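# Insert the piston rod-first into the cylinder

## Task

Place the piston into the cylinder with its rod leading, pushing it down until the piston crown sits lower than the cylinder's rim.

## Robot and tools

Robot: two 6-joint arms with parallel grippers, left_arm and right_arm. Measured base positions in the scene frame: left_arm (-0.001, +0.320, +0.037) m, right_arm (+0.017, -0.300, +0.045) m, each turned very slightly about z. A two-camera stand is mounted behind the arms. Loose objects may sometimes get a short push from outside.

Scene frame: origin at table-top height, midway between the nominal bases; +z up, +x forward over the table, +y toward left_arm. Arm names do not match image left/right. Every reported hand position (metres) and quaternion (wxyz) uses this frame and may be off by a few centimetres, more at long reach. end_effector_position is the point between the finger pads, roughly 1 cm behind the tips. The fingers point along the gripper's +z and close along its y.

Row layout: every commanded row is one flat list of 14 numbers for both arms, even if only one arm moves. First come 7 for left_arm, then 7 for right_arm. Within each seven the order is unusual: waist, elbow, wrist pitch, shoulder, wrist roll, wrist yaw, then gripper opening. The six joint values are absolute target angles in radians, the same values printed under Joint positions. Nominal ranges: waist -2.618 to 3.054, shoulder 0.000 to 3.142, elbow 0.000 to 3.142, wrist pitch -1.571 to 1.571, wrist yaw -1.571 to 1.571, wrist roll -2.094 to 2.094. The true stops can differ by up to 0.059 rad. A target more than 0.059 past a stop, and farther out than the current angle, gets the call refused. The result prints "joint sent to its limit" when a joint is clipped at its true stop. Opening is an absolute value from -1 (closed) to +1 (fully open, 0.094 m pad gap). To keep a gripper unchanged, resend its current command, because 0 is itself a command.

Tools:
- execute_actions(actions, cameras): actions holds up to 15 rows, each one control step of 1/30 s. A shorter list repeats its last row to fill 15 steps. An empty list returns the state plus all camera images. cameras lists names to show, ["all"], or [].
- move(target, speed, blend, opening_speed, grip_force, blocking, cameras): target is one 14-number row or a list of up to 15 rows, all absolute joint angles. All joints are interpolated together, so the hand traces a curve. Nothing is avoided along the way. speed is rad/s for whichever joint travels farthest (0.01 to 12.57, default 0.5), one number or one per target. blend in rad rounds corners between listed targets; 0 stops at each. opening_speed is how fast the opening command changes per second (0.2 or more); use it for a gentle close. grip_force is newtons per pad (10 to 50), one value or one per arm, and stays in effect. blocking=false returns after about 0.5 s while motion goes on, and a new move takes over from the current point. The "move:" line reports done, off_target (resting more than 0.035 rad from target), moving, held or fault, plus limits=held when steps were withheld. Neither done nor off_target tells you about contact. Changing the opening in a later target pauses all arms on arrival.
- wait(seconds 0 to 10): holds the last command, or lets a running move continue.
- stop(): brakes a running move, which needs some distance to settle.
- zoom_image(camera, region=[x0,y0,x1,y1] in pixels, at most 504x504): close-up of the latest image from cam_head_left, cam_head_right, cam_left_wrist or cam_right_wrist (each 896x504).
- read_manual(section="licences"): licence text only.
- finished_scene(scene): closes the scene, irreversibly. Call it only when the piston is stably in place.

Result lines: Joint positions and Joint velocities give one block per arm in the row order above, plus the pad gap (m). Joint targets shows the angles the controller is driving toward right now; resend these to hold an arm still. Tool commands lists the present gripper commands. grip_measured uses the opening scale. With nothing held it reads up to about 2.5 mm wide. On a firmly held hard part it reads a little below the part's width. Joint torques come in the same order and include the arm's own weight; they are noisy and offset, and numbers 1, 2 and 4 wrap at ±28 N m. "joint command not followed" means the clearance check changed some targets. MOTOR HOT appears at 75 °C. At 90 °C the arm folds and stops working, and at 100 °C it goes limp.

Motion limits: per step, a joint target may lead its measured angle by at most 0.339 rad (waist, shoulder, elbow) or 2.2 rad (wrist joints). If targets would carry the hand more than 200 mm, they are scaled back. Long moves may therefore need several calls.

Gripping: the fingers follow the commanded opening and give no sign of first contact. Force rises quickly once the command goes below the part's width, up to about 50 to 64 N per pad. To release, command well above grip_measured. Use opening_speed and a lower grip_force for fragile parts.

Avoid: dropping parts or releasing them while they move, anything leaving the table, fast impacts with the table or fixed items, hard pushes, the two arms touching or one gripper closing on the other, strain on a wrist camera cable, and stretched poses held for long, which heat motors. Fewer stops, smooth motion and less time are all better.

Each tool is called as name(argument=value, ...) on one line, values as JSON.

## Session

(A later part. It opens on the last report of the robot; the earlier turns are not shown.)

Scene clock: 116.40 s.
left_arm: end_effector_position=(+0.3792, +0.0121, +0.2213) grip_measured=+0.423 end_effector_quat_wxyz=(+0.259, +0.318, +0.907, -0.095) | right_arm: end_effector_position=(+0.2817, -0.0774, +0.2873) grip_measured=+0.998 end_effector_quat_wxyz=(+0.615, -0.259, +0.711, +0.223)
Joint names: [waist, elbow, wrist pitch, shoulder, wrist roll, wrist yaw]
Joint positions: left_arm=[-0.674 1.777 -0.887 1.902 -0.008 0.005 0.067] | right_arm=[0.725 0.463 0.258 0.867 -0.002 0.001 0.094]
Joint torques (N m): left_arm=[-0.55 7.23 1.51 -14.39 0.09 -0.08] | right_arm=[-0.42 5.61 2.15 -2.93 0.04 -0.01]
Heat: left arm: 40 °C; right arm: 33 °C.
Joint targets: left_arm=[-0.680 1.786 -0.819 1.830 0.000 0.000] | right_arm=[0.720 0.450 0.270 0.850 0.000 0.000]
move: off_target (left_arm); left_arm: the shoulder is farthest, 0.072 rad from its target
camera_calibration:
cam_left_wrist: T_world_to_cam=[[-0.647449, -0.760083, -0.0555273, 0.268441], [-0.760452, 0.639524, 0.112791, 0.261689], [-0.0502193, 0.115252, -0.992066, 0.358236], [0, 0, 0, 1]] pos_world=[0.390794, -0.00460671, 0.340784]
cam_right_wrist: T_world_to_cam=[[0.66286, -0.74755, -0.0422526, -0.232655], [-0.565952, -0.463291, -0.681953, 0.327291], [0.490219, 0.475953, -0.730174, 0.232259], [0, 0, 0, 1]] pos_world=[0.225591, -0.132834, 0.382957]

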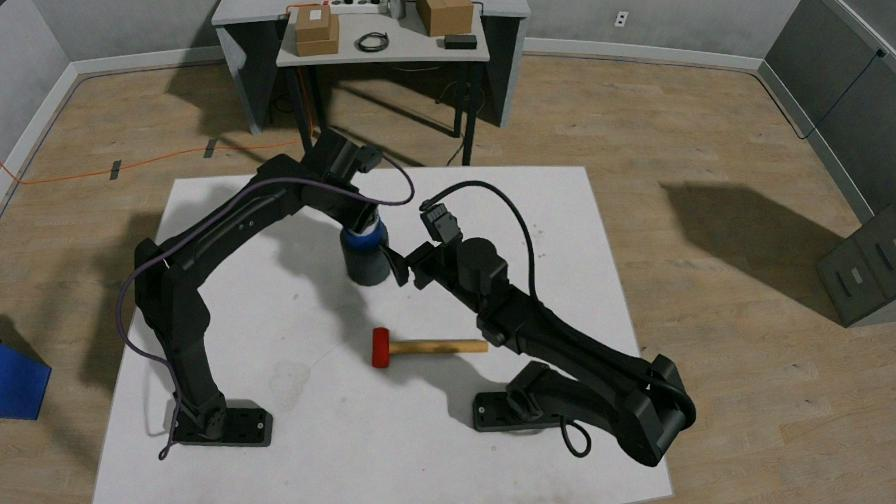

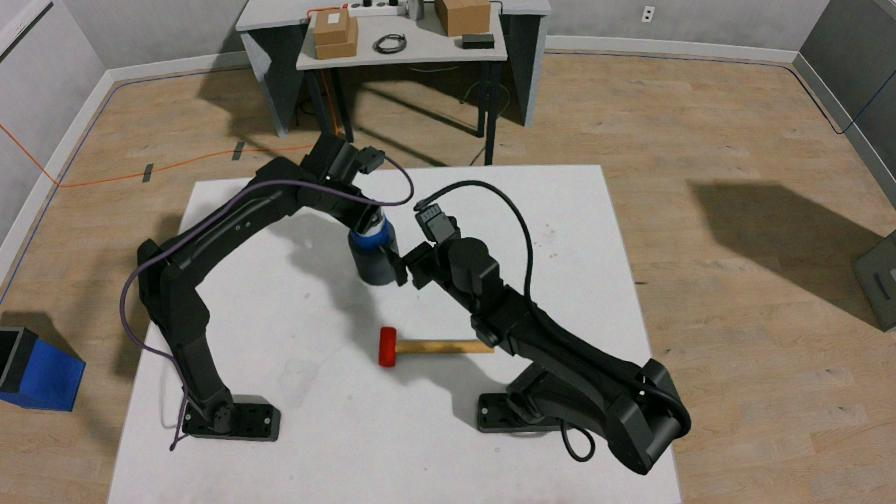

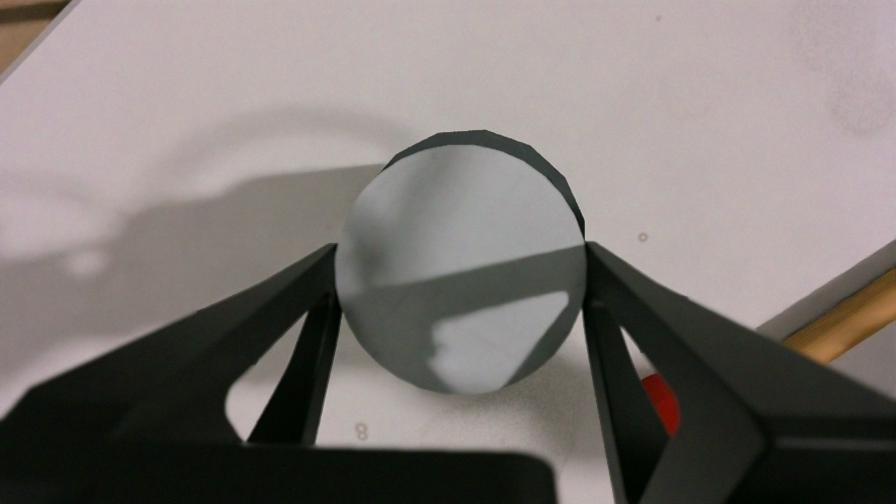

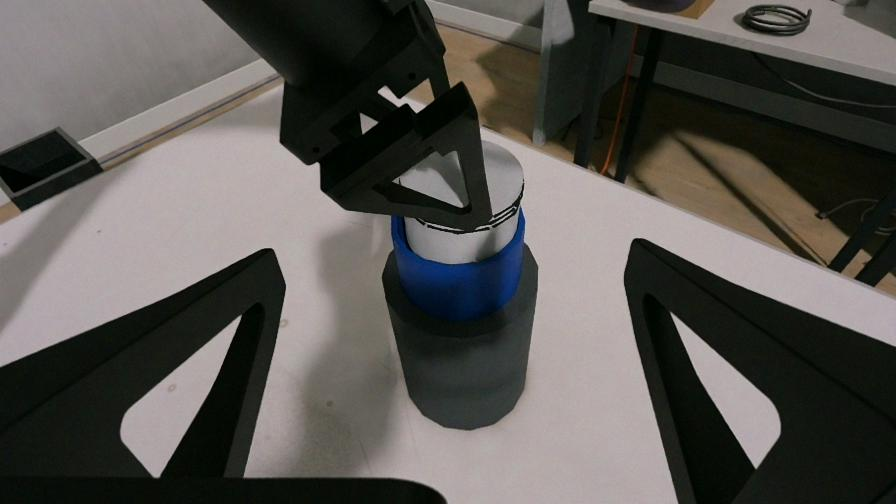

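move(target=[-0.680,1.771,-0.819,1.830,0,0,0.25,0.7204,0.45,0.27,0.85,0,0,1.0], speed=0.1, cameras=["cam_right_wrist", "cam_left_wrist"])

zoom_image(camera="cam_right_wrist", region=[360, 60, 600, 300])

zoom_image(camera="cam_left_wrist", region=[310, 100, 620, 430])

Scene clock: 121.53 s.
left_arm: end_effector_position=(+0.3777, +0.0133, +0.2171) grip_measured=+0.423 end_effector_quat_wxyz=(+0.254, +0.318, +0.909, -0.093) | right_arm: end_effector_position=(+0.2817, -0.0774, +0.2873) grip_measured=+0.998 end_effector_quat_wxyz=(+0.615, -0.259, +0.711, +0.223)
Joint names: [waist, elbow, wrist pitch, shoulder, wrist roll, wrist yaw]
Joint positions: left_arm=[-0.674 1.764 -0.885 1.902 -0.008 0.005 0.067] | right_arm=[0.725 0.463 0.258 0.867 -0.002 0.001 0.094]
Joint torques (N m): left_arm=[-0.57 7.06 1.46 -14.38 0.09 -0.08] | right_arm=[-0.43 5.45 2.13 -2.92 0.02 -0.02]
Heat: left arm: 39 °C; right arm: 34 °C.
Joint targets: left_arm=[-0.680 1.771 -0.819 1.830 0.000 0.000] | right_arm=[0.720 0.450 0.270 0.850 0.000 0.000]
move: off_target (left_arm); left_arm: the shoulder is farthest, 0.072 rad from its target
camera_calibration:
cam_left_wrist: T_world_to_cam=[[-0.647834, -0.759767, -0.0553623, 0.268284], [-0.759607, 0.638789, 0.122254, 0.257881], [-0.0575199, 0.121254, -0.990954, 0.356292], [0, 0, 0, 1]] pos_world=[0.390186, -0.00410003, 0.336395]
cam_right_wrist: T_world_to_cam=[[0.66286, -0.74755, -0.0422526, -0.232655], [-0.565952, -0.463291, -0.681953, 0.327291], [0.490219, 0.475953, -0.730174, 0.232259], [0, 0, 0, 1]] pos_world=[0.225591, -0.132834, 0.382957]
Images, in order (width x height): cam_left_wrist 896x504, cam_right_wrist 896x504.

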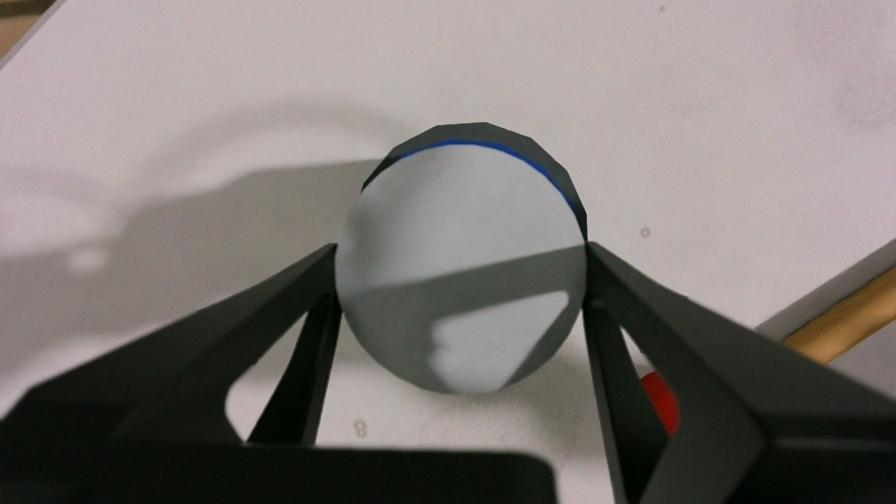

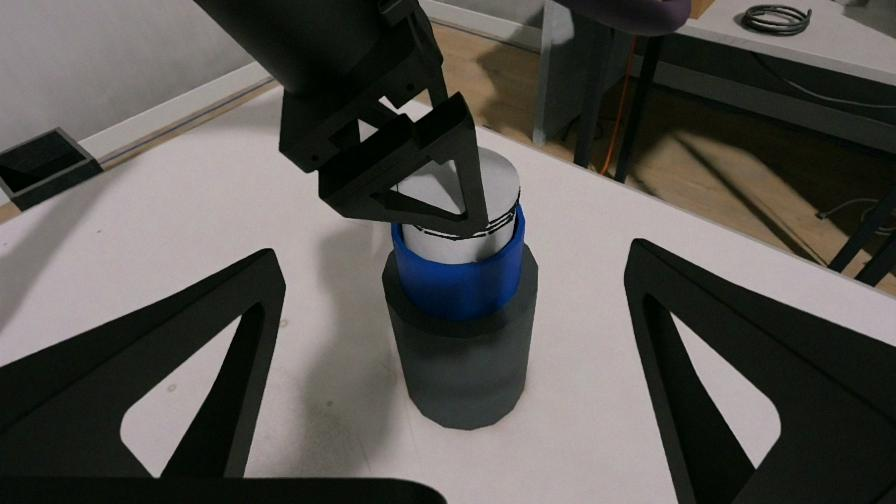

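Scaled by 2.100 from the camera's 896x504 image, which has a finer 1280x720 frame.

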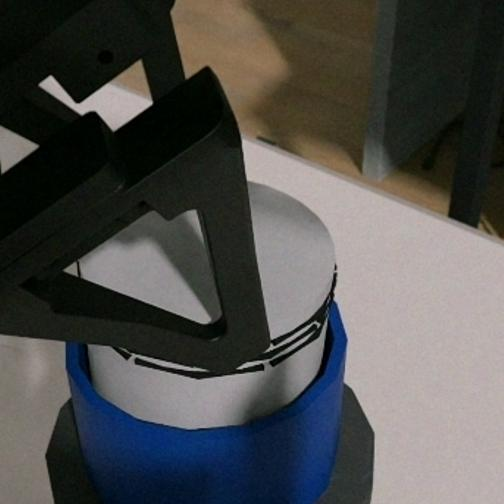

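Scaled by 1.527 from the camera's 896x504 image, which has a finer 1280x720 frame.

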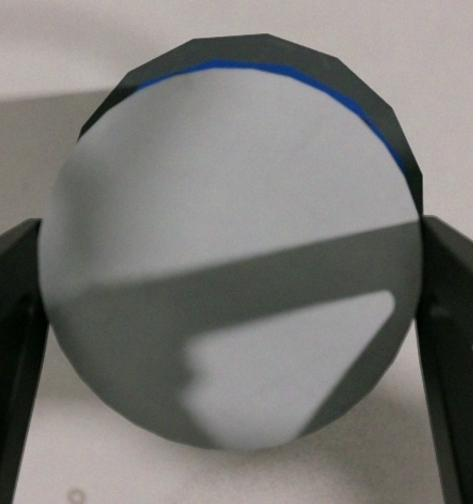

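move(target=[-0.680,1.6835,-0.740,1.830,0,0,0.25,0.7204,0.45,0.27,0.85,0,0,1.0], speed=0.12, cameras=["cam_right_wrist", "cam_left_wrist"])

zoom_image(camera="cam_right_wrist", region=[360, 100, 600, 340])

zoom_image(camera="cam_left_wrist", region=[310, 70, 620, 430])

Scene clock: 125.00 s.
left_arm: end_effector_position=(+0.3776, +0.0134, +0.1969) grip_measured=+0.423 end_effector_quat_wxyz=(+0.253, +0.318, +0.909, -0.093) | right_arm: end_effector_position=(+0.2817, -0.0774, +0.2873) grip_measured=+0.998 end_effector_quat_wxyz=(+0.615, -0.259, +0.711, +0.223)
Joint names: [waist, elbow, wrist pitch, shoulder, wrist roll, wrist yaw]
Joint positions: left_arm=[-0.674 1.68 -0.806 1.898 -0.008 0.005 0.067] | right_arm=[0.725 0.463 0.258 0.867 -0.002 0.001 0.094]
Joint torques (N m): left_arm=[-0.55 6.89 1.48 -14.01 0.09 -0.07] | right_arm=[-0.51 5.55 2.14 -2.91 0.03 -0.02]
Heat: left arm: 39 °C; right arm: 34 °C.
Joint targets: left_arm=[-0.680 1.684 -0.740 1.830 0.000 0.000] | right_arm=[0.720 0.450 0.270 0.850 0.000 0.000]
move: off_target (left_arm); left_arm: the shoulder is farthest, 0.068 rad from its target
camera_calibration:
cam_left_wrist: T_world_to_cam=[[-0.647952, -0.759671, -0.0552944, 0.267174], [-0.759391, 0.638675, 0.124177, 0.259808], [-0.0590184, 0.122451, -0.990718, 0.336711], [0, 0, 0, 1]] pos_world=[0.390284, -0.00419863, 0.316097]
cam_right_wrist: T_world_to_cam=[[0.66286, -0.74755, -0.0422526, -0.232655], [-0.565952, -0.463291, -0.681953, 0.327291], [0.490219, 0.475953, -0.730174, 0.232259], [0, 0, 0, 1]] pos_world=[0.225591, -0.132834, 0.382957]
Images, in order (width x height): cam_left_wrist 896x504, cam_right_wrist 896x504.

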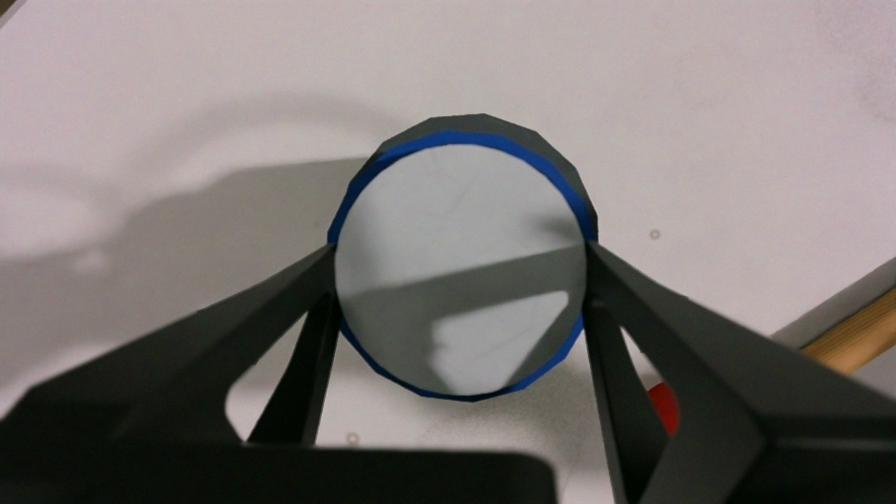

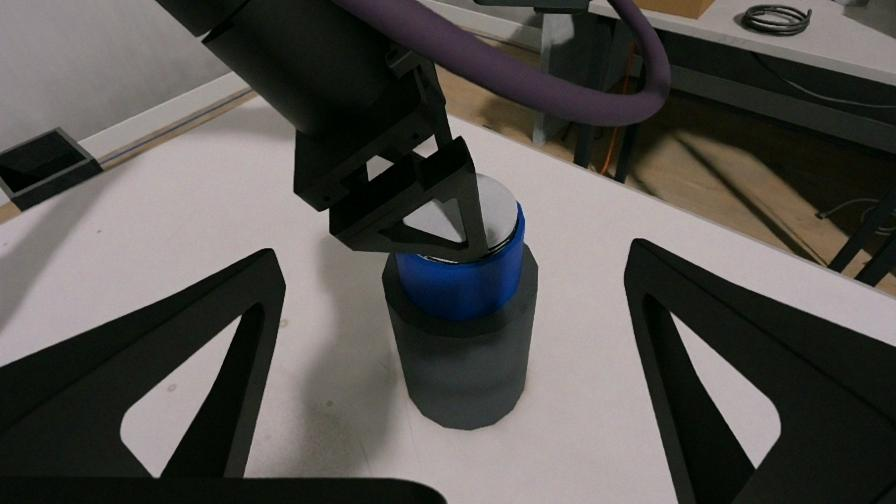

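Scaled by 2.100 from the camera's 896x504 image, which has a finer 1280x720 frame.

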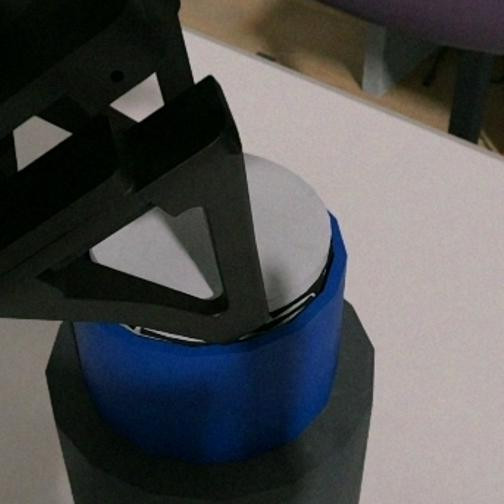

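Scaled by 1.400 from the camera's 896x504 image, which has a finer 1280x720 frame.

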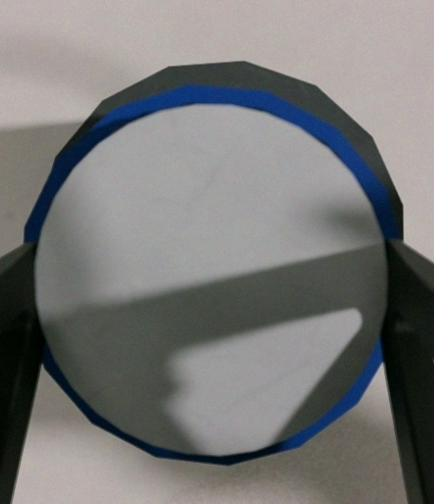

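move(target=[[-0.680,1.676,-0.740,1.830,0,0,0.25,0.7204,0.45,0.27,0.85,0,0,1.0],[-0.680,1.676,-0.740,1.830,0,0,0.70,0.7204,0.45,0.27,0.85,0,0,1.0]], speed=0.1, opening_speed=0.25, cameras=["cam_right_wrist", "cam_left_wrist"])

zoom_image(camera="cam_right_wrist", region=[360, 100, 600, 340])

zoom_image(camera="cam_left_wrist", region=[310, 70, 620, 430])

Scene clock: 131.50 s.
left_arm: end_effector_position=(+0.3830, +0.0090, +0.2161) grip_measured=+0.698 end_effector_quat_wxyz=(+0.286, +0.315, +0.899, -0.105) | right_arm: end_effector_position=(+0.2817, -0.0774, +0.2873) grip_measured=+0.998 end_effector_quat_wxyz=(+0.615, -0.259, +0.711, +0.223)
Joint names: [waist, elbow, wrist pitch, shoulder, wrist roll, wrist yaw]
Joint positions: left_arm=[-0.674 1.674 -0.76 1.866 -0.008 0.005 0.08] | right_arm=[0.725 0.463 0.258 0.867 -0.002 0.001 0.094]
Joint torques (N m): left_arm=[-0.55 6.84 1.13 -11.4 0.08 -0.08] | right_arm=[-0.44 5.52 2.14 -2.8 0.03 0]
Heat: left arm: 39 °C; right arm: 35 °C.
Joint targets: left_arm=[-0.680 1.676 -0.740 1.830 0.000 0.000] | right_arm=[0.720 0.450 0.270 0.850 0.000 0.000]
move: off_target (left_arm); target 2's new numbers were sent with left_arm's shoulder 0.065 rad from that target; left_arm: the shoulder is farthest, 0.036 rad from its target
camera_calibration:
cam_left_wrist: T_world_to_cam=[[-0.644785, -0.762233, -0.0570341, 0.267592], [-0.764358, 0.642688, 0.0520459, 0.281666], [-0.00301589, 0.0771529, -0.997015, 0.336919], [0, 0, 0, 1]] pos_world=[0.388849, -0.00305077, 0.336515]
cam_right_wrist: T_world_to_cam=[[0.66286, -0.74755, -0.0422526, -0.232655], [-0.565952, -0.463291, -0.681953, 0.327291], [0.490219, 0.475953, -0.730174, 0.232259], [0, 0, 0, 1]] pos_world=[0.225591, -0.132834, 0.382957]
Images, in order (width x height): cam_left_wrist 896x504, cam_right_wrist 896x504.

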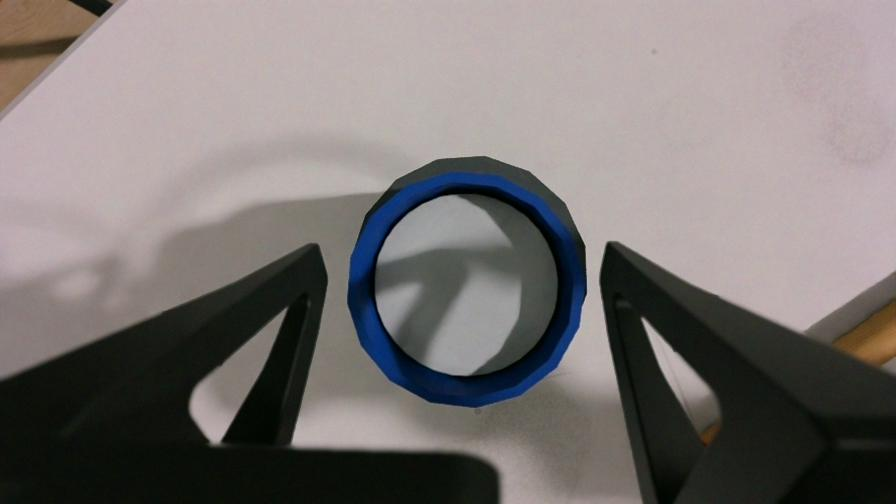

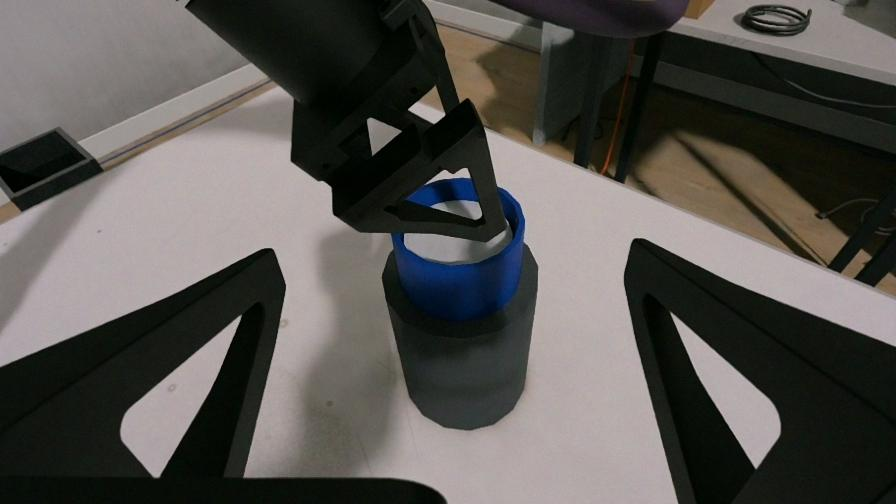

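Scaled by 2.100 from the camera's 896x504 image, which has a finer 1280x720 frame.

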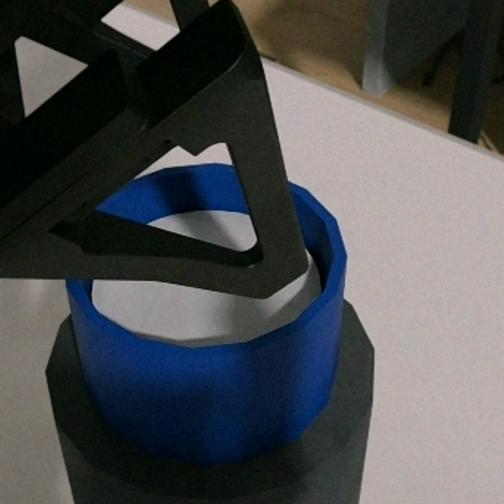

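Scaled by 1.400 from the camera's 896x504 image, which has a finer 1280x720 frame.

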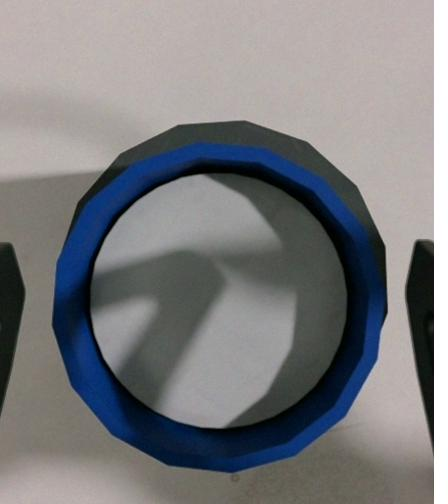

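move(target=[[-0.680,1.700,-0.775,1.880,0,0,-0.98,0.7204,0.45,0.27,0.85,0,0,1.0],[-0.680,2.425,-1.459,2.286,0,0,-0.98,0.7204,0.45,0.27,0.85,0,0,1.0]], speed=0.4, opening_speed=1.5, blend=[0.02, 0], cameras=["cam_left_wrist", "cam_right_wrist"])

zoom_image(camera="cam_right_wrist", region=[340, 60, 600, 320])

Scene clock: 139.57 s.
left_arm: end_effector_position=(+0.3780, +0.0131, +0.2107) grip_measured=-0.978 end_effector_quat_wxyz=(+0.124, +0.327, +0.936, -0.047) | right_arm: end_effector_position=(+0.2817, -0.0774, +0.2873) grip_measured=+0.998 end_effector_quat_wxyz=(+0.615, -0.259, +0.711, +0.223)
Joint names: [waist, elbow, wrist pitch, shoulder, wrist roll, wrist yaw]
Joint positions: left_arm=[-0.674 2.398 -1.444 2.26 -0.008 0.005 0.001] | right_arm=[0.725 0.463 0.258 0.867 -0.002 0.001 0.094]
Joint torques (N m): left_arm=[-0.57 7.83 0.34 -9.06 0.08 -0.08] | right_arm=[-0.43 5.63 2.13 -2.93 0.03 -0.01]
Heat: left arm: 39 °C; right arm: 35 °C.
Joint targets: left_arm=[-0.680 2.425 -1.459 2.286 0.000 0.000] | right_arm=[0.720 0.450 0.270 0.850 0.000 0.000]
move: done; blend cut to 0 rad at target 1
camera_calibration:
cam_left_wrist: T_world_to_cam=[[-0.659083, -0.750678, -0.0457439, 0.270005], [-0.7022, 0.592459, 0.394851, 0.180535], [-0.269304, 0.292361, -0.917606, 0.412374], [0, 0, 0, 1]] pos_world=[0.415782, -0.0248349, 0.319464]
cam_right_wrist: T_world_to_cam=[[0.66286, -0.74755, -0.0422526, -0.232655], [-0.565952, -0.463291, -0.681953, 0.327291], [0.490219, 0.475953, -0.730174, 0.232259], [0, 0, 0, 1]] pos_world=[0.225591, -0.132834, 0.382957]
Images, in order (width x height): cam_left_wrist 896x504, cam_right_wrist 896x504.

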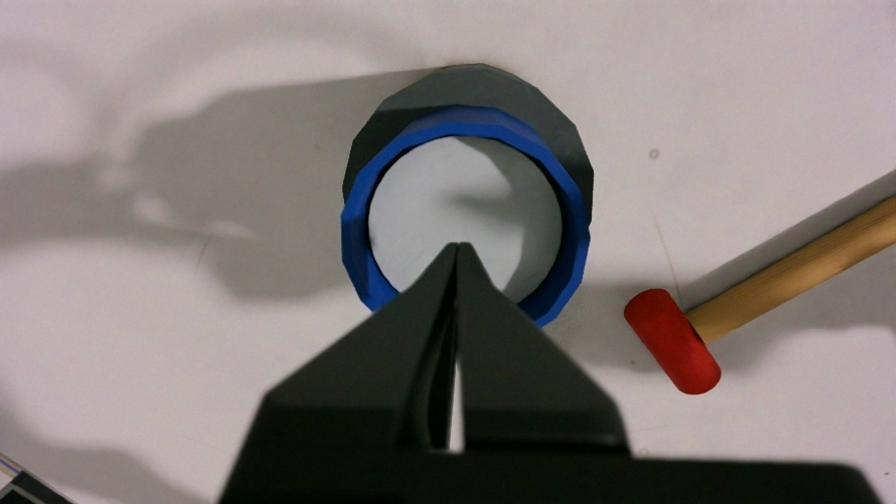

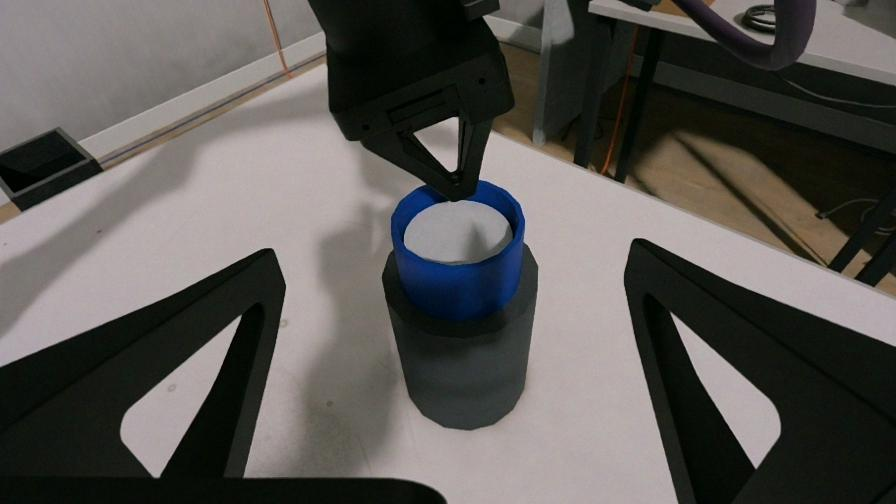

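Scaled by 1.938 from the camera's 896x504 image, which has a finer 1280x720 frame.

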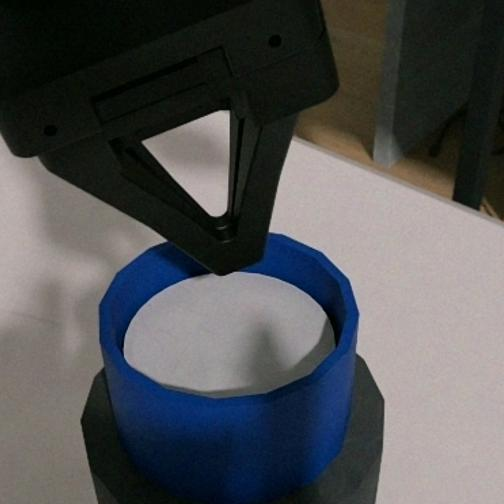

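move(target=[-0.680,2.385,-1.490,2.400,0,0,-0.98,0.7204,0.45,0.27,0.85,0,0,1.0], speed=0.08, cameras=["cam_left_wrist", "cam_right_wrist"])

zoom_image(camera="cam_right_wrist", region=[340, 60, 600, 320])

Scene clock: 143.27 s.
left_arm: end_effector_position=(+0.3765, +0.0143, +0.1753) grip_measured=-0.978 end_effector_quat_wxyz=(+0.080, +0.329, +0.940, -0.031) | right_arm: end_effector_position=(+0.2817, -0.0774, +0.2873) grip_measured=+0.998 end_effector_quat_wxyz=(+0.615, -0.259, +0.711, +0.223)
Joint names: [waist, elbow, wrist pitch, shoulder, wrist roll, wrist yaw]
Joint positions: left_arm=[-0.674 2.398 -1.464 2.333 -0.008 0.005 0.001] | right_arm=[0.725 0.463 0.258 0.867 -0.002 0.001 0.094]
Joint torques (N m): left_arm=[-0.57 4.77 0.09 -6.74 0.08 -0.08] | right_arm=[-0.4 5.53 2.13 -2.92 0.02 -0.02]
Heat: left arm: 38 °C; right arm: 35 °C.
Joint targets: left_arm=[-0.680 2.385 -1.490 2.400 0.000 0.000] | right_arm=[0.720 0.450 0.270 0.850 0.000 0.000]
move: off_target (left_arm); left_arm: the shoulder is farthest, 0.067 rad from its target
camera_calibration:
cam_left_wrist: T_world_to_cam=[[-0.662266, -0.748101, -0.0418247, 0.268794], [-0.670542, 0.566848, 0.478599, 0.166476], [-0.334332, 0.345005, -0.877037, 0.395687], [0, 0, 0, 1]] pos_world=[0.421933, -0.0297956, 0.278599]
cam_right_wrist: T_world_to_cam=[[0.66286, -0.74755, -0.0422526, -0.232655], [-0.565952, -0.463291, -0.681953, 0.327291], [0.490219, 0.475953, -0.730174, 0.232259], [0, 0, 0, 1]] pos_world=[0.225591, -0.132834, 0.382957]
Images, in order (width x height): cam_left_wrist 896x504, cam_right_wrist 896x504.

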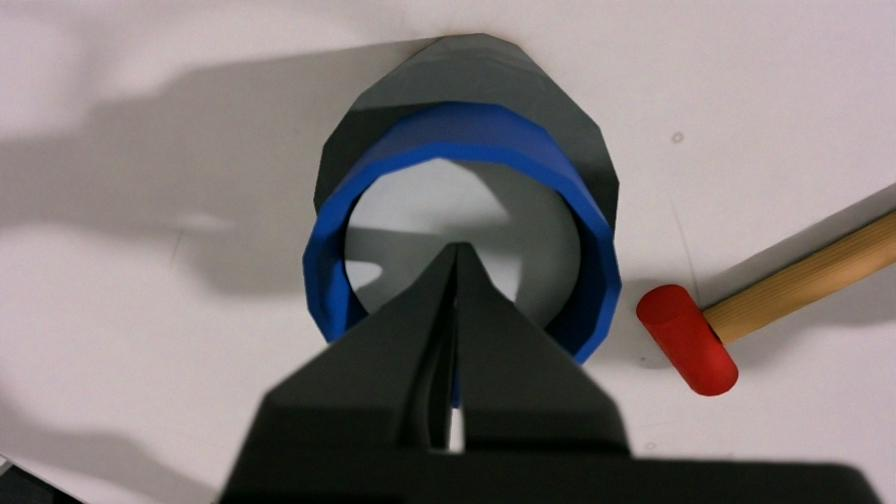

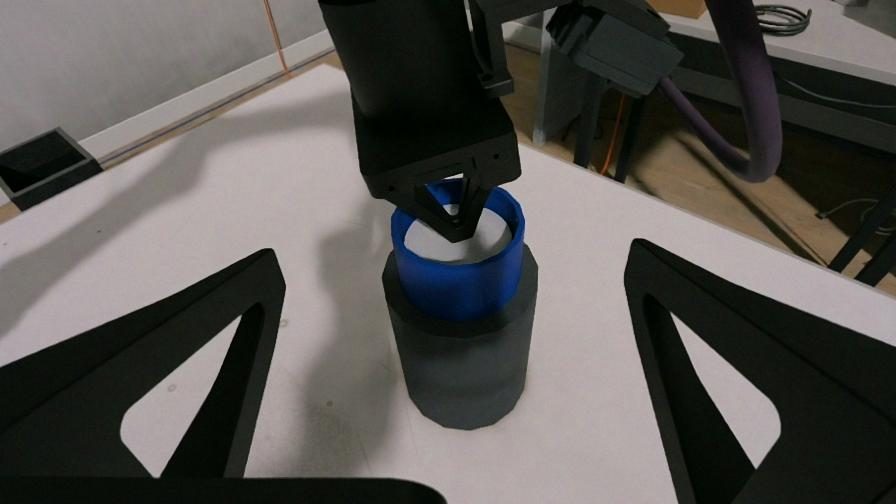

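Scaled by 1.938 from the camera's 896x504 image, which has a finer 1280x720 frame.

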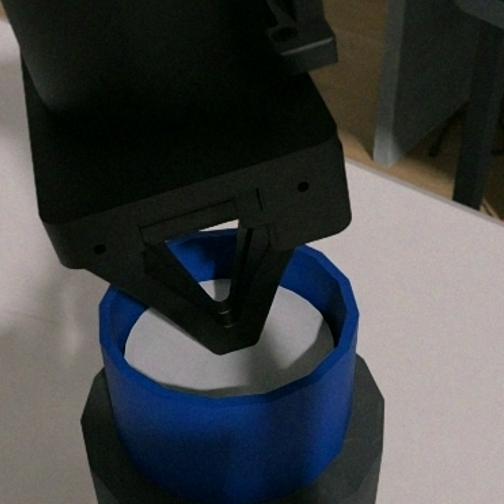

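move(target=[-0.680,2.365,-1.515,2.450,0,0,-0.98,0.7204,0.45,0.27,0.85,0,0,1.0], speed=0.08, cameras=[])

move(target=[-0.680,2.350,-1.540,2.500,0,0,-0.98,0.7204,0.45,0.27,0.85,0,0,1.0], speed=0.08, cameras=["cam_right_wrist", "cam_left_wrist"])

zoom_image(camera="cam_right_wrist", region=[340, 60, 600, 320])

Scene clock: 145.40 s.
left_arm: end_effector_position=(+0.3760, +0.0147, +0.1720) grip_measured=-0.978 end_effector_quat_wxyz=(+0.075, +0.329, +0.941, -0.029) | right_arm: end_effector_position=(+0.2817, -0.0774, +0.2873) grip_measured=+0.998 end_effector_quat_wxyz=(+0.615, -0.259, +0.711, +0.223)
Joint names: [waist, elbow, wrist pitch, shoulder, wrist roll, wrist yaw]
Joint positions: left_arm=[-0.674 2.401 -1.469 2.342 -0.008 0.005 0.001] | right_arm=[0.725 0.463 0.258 0.867 -0.002 0.001 0.094]
Joint torques (N m): left_arm=[-0.55 3.1 -0.1 -3.84 0.08 -0.08] | right_arm=[-0.43 5.52 2.15 -2.92 0.03 -0.02]
Heat: left arm: 37 °C; right arm: 35 °C.
Joint targets: left_arm=[-0.680 2.365 -1.515 2.450 0.000 0.000] | right_arm=[0.720 0.450 0.270 0.850 0.000 0.000]
move: off_target (left_arm); left_arm: the shoulder is farthest, 0.108 rad from its target
No camera images: "cameras" was empty.

Scene clock: 146.27 s.
left_arm: end_effector_position=(+0.3756, +0.0150, +0.1655) grip_measured=-0.978 end_effector_quat_wxyz=(+0.066, +0.329, +0.942, -0.026) | right_arm: end_effector_position=(+0.2817, -0.0774, +0.2873) grip_measured=+0.998 end_effector_quat_wxyz=(+0.615, -0.259, +0.711, +0.223)
Joint names: [waist, elbow, wrist pitch, shoulder, wrist roll, wrist yaw]
Joint positions: left_arm=[-0.674 2.411 -1.479 2.361 -0.008 0.005 0.001] | right_arm=[0.725 0.463 0.258 0.867 -0.002 0.001 0.094]
Joint torques (N m): left_arm=[-0.55 1.26 -0.25 -1.78 0.08 -0.08] | right_arm=[-0.47 5.67 2.14 -2.89 0.03 -0.03]
Heat: left arm: 37 °C; right arm: 35 °C.
Joint targets: left_arm=[-0.680 2.350 -1.540 2.500 0.000 0.000] | right_arm=[0.720 0.450 0.270 0.850 0.000 0.000]
move: off_target (left_arm); left_arm: the shoulder is farthest, 0.139 rad from its target
camera_calibration:
cam_left_wrist: T_world_to_cam=[[-0.663184, -0.747362, -0.0404697, 0.268451], [-0.659195, 0.557629, 0.504492, 0.161723], [-0.354471, 0.361248, -0.862467, 0.391514], [0, 0, 0, 1]] pos_world=[0.42342, -0.0309849, 0.266944]
cam_right_wrist: T_world_to_cam=[[0.66286, -0.74755, -0.0422526, -0.232655], [-0.565952, -0.463291, -0.681953, 0.327291], [0.490219, 0.475953, -0.730174, 0.232259], [0, 0, 0, 1]] pos_world=[0.225591, -0.132834, 0.382957]
Images, in order (width x height): cam_left_wrist 896x504, cam_right_wrist 896x504.

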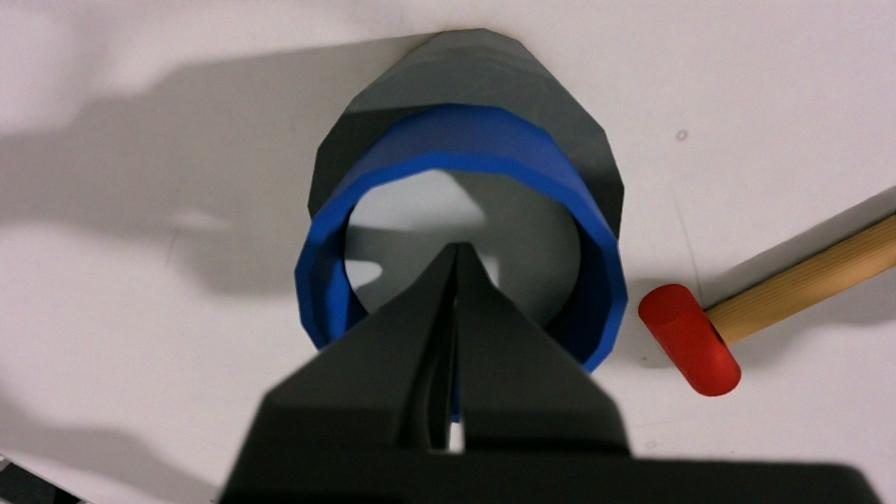

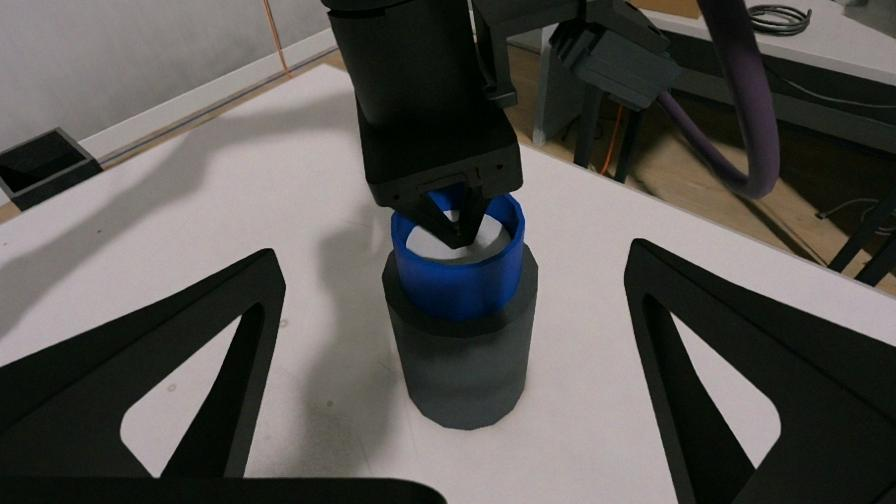

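Scaled by 1.938 from the camera's 896x504 image, which has a finer 1280x720 frame.

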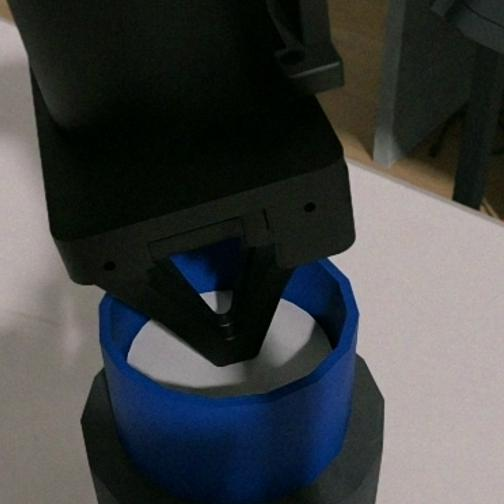

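move(target=[-0.680,2.340,-1.545,2.535,0,0,-0.98,0.7204,0.45,0.27,0.85,0,0,1.0], speed=0.06, cameras=[])

Scene clock: 148.37 s.
left_arm: end_effector_position=(+0.3746, +0.0158, +0.1622) grip_measured=-0.978 end_effector_quat_wxyz=(+0.060, +0.329, +0.942, -0.024) | right_arm: end_effector_position=(+0.2817, -0.0774, +0.2873) grip_measured=+0.998 end_effector_quat_wxyz=(+0.615, -0.259, +0.711, +0.223)
Joint names: [waist, elbow, wrist pitch, shoulder, wrist roll, wrist yaw]
Joint positions: left_arm=[-0.674 2.417 -1.488 2.371 -0.008 0.005 0.001] | right_arm=[0.725 0.463 0.258 0.867 -0.002 0.001 0.094]
Joint torques (N m): left_arm=[-0.57 0.09 -0.22 -0.06 0.09 -0.08] | right_arm=[-0.47 5.57 2.14 -2.82 0.05 -0.03]
Heat: left arm: 37 °C; right arm: 36 °C.
Joint targets: left_arm=[-0.680 2.340 -1.545 2.535 0.000 0.000] | right_arm=[0.720 0.450 0.270 0.850 0.000 0.000]
move: off_target (left_arm); left_arm: the shoulder is farthest, 0.164 rad from its target
No camera images: "cameras" was empty.

move(target=[-0.680,2.330,-1.548,2.570,0,0,-0.98,0.7204,0.45,0.27,0.85,0,0,1.0], speed=0.06, cameras=["cam_right_wrist"])

zoom_image(camera="cam_right_wrist", region=[340, 60, 600, 320])

Scene clock: 149.70 s.
left_arm: end_effector_position=(+0.3745, +0.0159, +0.1546) grip_measured=-0.978 end_effector_quat_wxyz=(+0.051, +0.329, +0.943, -0.021) | right_arm: end_effector_position=(+0.2817, -0.0774, +0.2873) grip_measured=+0.998 end_effector_quat_wxyz=(+0.615, -0.259, +0.711, +0.223)
Joint names: [waist, elbow, wrist pitch, shoulder, wrist roll, wrist yaw]
Joint positions: left_arm=[-0.674 2.42 -1.491 2.388 -0.008 0.005 0.001] | right_arm=[0.725 0.463 0.258 0.867 -0.002 0.001 0.094]
Joint torques (N m): left_arm=[-0.57 -0.94 -0.24 1.09 0.08 -0.08] | right_arm=[-0.35 5.52 2.15 -2.86 0.01 -0.03]
Heat: left arm: 37 °C; right arm: 36 °C.
Joint targets: left_arm=[-0.680 2.330 -1.548 2.570 0.000 0.000] | right_arm=[0.720 0.450 0.270 0.850 0.000 0.000]
move: off_target (left_arm); left_arm: the shoulder is farthest, 0.182 rad from its target
camera_calibration:
cam_right_wrist: T_world_to_cam=[[0.66286, -0.74755, -0.0422526, -0.232655], [-0.565952, -0.463291, -0.681953, 0.327291], [0.490219, 0.475953, -0.730174, 0.232259], [0, 0, 0, 1]] pos_world=[0.225591, -0.132834, 0.382957]
Images, in order (width x height): cam_right_wrist 896x504.

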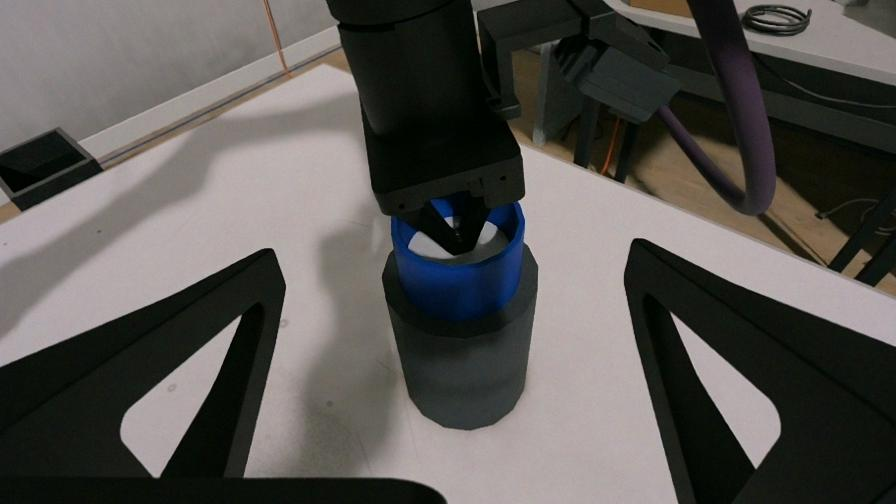

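Scaled by 1.938 from the camera's 896x504 image, which has a finer 1280x720 frame.

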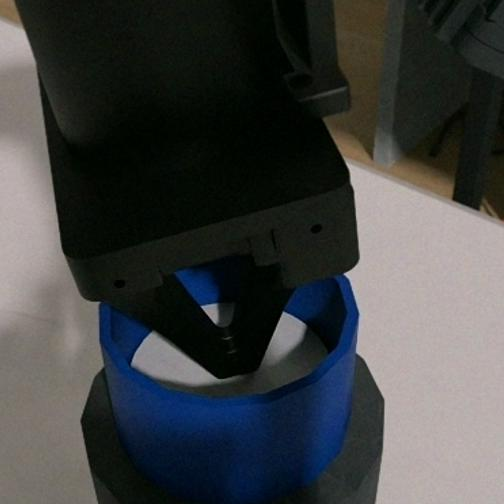

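move(target=[-0.680,2.325,-1.548,2.590,0,0,-0.98,0.7204,0.45,0.27,0.85,0,0,1.0], speed=0.05, cameras=["cam_right_wrist"])

zoom_image(camera="cam_right_wrist", region=[340, 60, 600, 320])

Scene clock: 150.97 s.
left_arm: end_effector_position=(+0.3745, +0.0159, +0.1525) grip_measured=-0.978 end_effector_quat_wxyz=(+0.049, +0.329, +0.943, -0.020) | right_arm: end_effector_position=(+0.2817, -0.0774, +0.2873) grip_measured=+0.998 end_effector_quat_wxyz=(+0.615, -0.259, +0.711, +0.223)
Joint names: [waist, elbow, wrist pitch, shoulder, wrist roll, wrist yaw]
Joint positions: left_arm=[-0.674 2.42 -1.492 2.393 -0.008 0.005 0.001] | right_arm=[0.725 0.463 0.258 0.867 -0.002 0.001 0.094]
Joint torques (N m): left_arm=[-0.55 -1.35 -0.24 2.25 0.08 -0.08] | right_arm=[-0.4 5.55 2.15 -2.91 0.05 -0.02]
Heat: left arm: 37 °C; right arm: 36 °C.
Joint targets: left_arm=[-0.680 2.325 -1.548 2.590 0.000 0.000] | right_arm=[0.720 0.450 0.270 0.850 0.000 0.000]
move: off_target (left_arm); left_arm: the shoulder is farthest, 0.197 rad from its target
camera_calibration:
cam_right_wrist: T_world_to_cam=[[0.66286, -0.74755, -0.0422526, -0.232655], [-0.565952, -0.463291, -0.681953, 0.327291], [0.490219, 0.475953, -0.730174, 0.232259], [0, 0, 0, 1]] pos_world=[0.225591, -0.132834, 0.382957]
Images, in order (width x height): cam_right_wrist 896x504.

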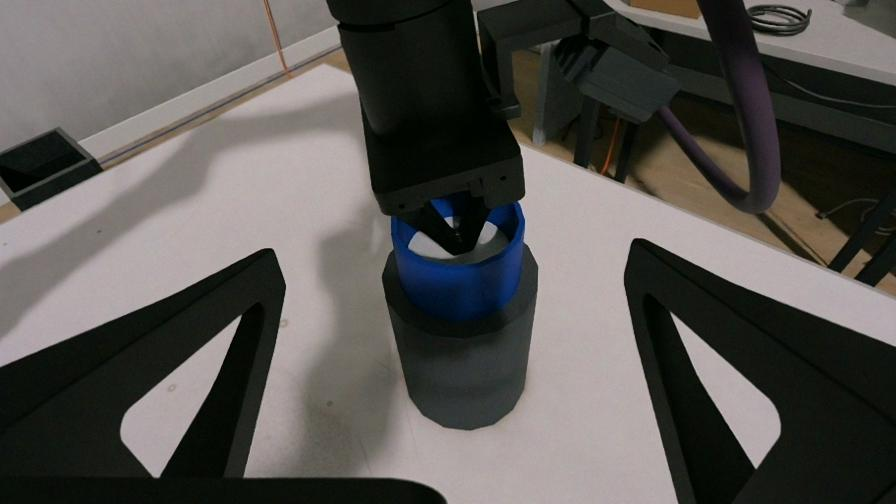

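Scaled by 1.938 from the camera's 896x504 image, which has a finer 1280x720 frame.

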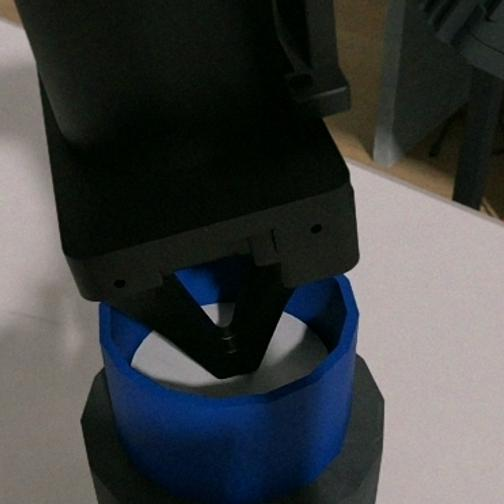

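wait(seconds=0.1, cameras=["cam_left_wrist", "cam_head_left"])

zoom_image(camera="cam_left_wrist", region=[270, 0, 650, 400])

Scene clock: 152.27 s.
left_arm: end_effector_position=(+0.3745, +0.0159, +0.1525) grip_measured=-0.978 end_effector_quat_wxyz=(+0.049, +0.329, +0.943, -0.020) | right_arm: end_effector_position=(+0.2817, -0.0774, +0.2873) grip_measured=+0.998 end_effector_quat_wxyz=(+0.615, -0.259, +0.711, +0.223)
Joint names: [waist, elbow, wrist pitch, shoulder, wrist roll, wrist yaw]
Joint positions: left_arm=[-0.674 2.42 -1.492 2.393 -0.008 0.005 0.001] | right_arm=[0.725 0.463 0.258 0.867 -0.002 0.001 0.094]
Joint torques (N m): left_arm=[-0.54 -1.33 -0.24 2.26 0.09 -0.08] | right_arm=[-0.38 5.49 2.16 -2.82 0.03 0]
Heat: left arm: 36 °C; right arm: 36 °C.
Joint targets: left_arm=[-0.680 2.325 -1.548 2.590 0.000 0.000] | right_arm=[0.720 0.450 0.270 0.850 0.000 0.000]
Tool commands: left_gripper/opening=-0.98 right_gripper/opening=+1.0
wait: 0.10 s; at rest from the start
camera_calibration:
cam_left_wrist: T_world_to_cam=[[-0.664304, -0.746455, -0.0387835, 0.267984], [-0.644568, 0.545814, 0.535369, 0.157088], [-0.37846, 0.380646, -0.843728, 0.38532], [0, 0, 0, 1]] pos_world=[0.425105, -0.0323729, 0.251399]
Images, in order (width x height): cam_head_left 896x504, cam_left_wrist 896x504.

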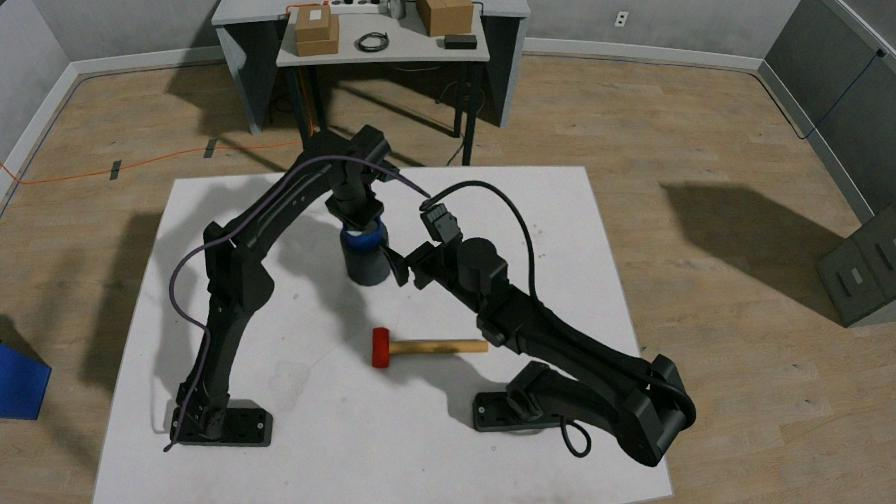

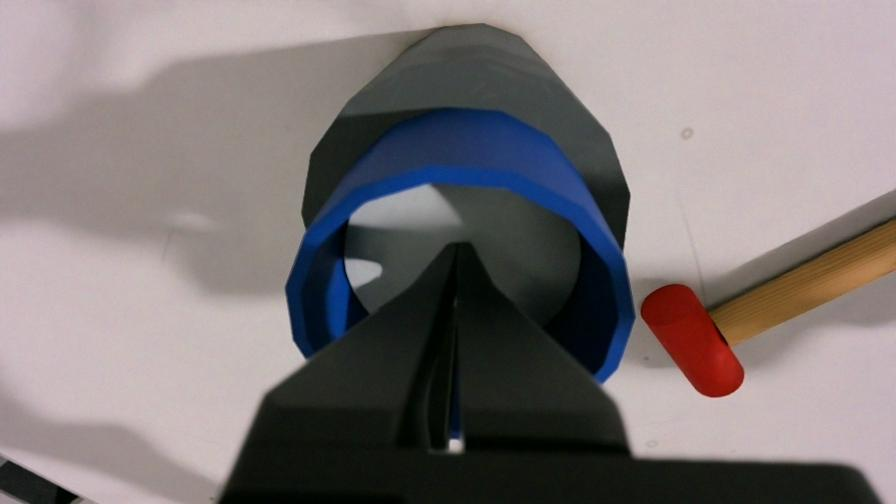

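Scaled by 1.260 from the camera's 896x504 image, which has a finer 1280x720 frame.

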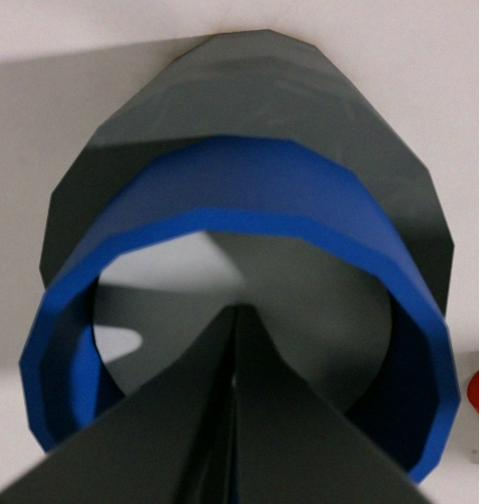

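move(target=[-0.680,2.305,-1.552,2.610,0,0,-0.98,0.7204,0.45,0.27,0.85,0,0,1.0], speed=0.05, cameras=[])

Scene clock: 154.53 s.
left_arm: end_effector_position=(+0.3743, +0.0161, +0.1519) grip_measured=-0.978 end_effector_quat_wxyz=(+0.048, +0.329, +0.943, -0.020) | right_arm: end_effector_position=(+0.2817, -0.0774, +0.2873) grip_measured=+0.998 end_effector_quat_wxyz=(+0.615, -0.259, +0.711, +0.223)
Joint names: [waist, elbow, wrist pitch, shoulder, wrist roll, wrist yaw]
Joint positions: left_arm=[-0.674 2.42 -1.492 2.394 -0.008 0.005 0.001] | right_arm=[0.725 0.463 0.258 0.867 -0.002 0.001 0.094]
Joint torques (N m): left_arm=[-0.55 -2.95 -0.27 3.69 0.09 -0.08] | right_arm=[-0.36 5.55 2.11 -2.91 0.02 -0.02]
Heat: left arm: 36 °C; right arm: 36 °C.
Joint targets: left_arm=[-0.680 2.305 -1.552 2.610 0.000 0.000] | right_arm=[0.720 0.450 0.270 0.850 0.000 0.000]
move: off_target (left_arm); left_arm: the shoulder is farthest, 0.216 rad from its target
No camera images: "cameras" was empty.


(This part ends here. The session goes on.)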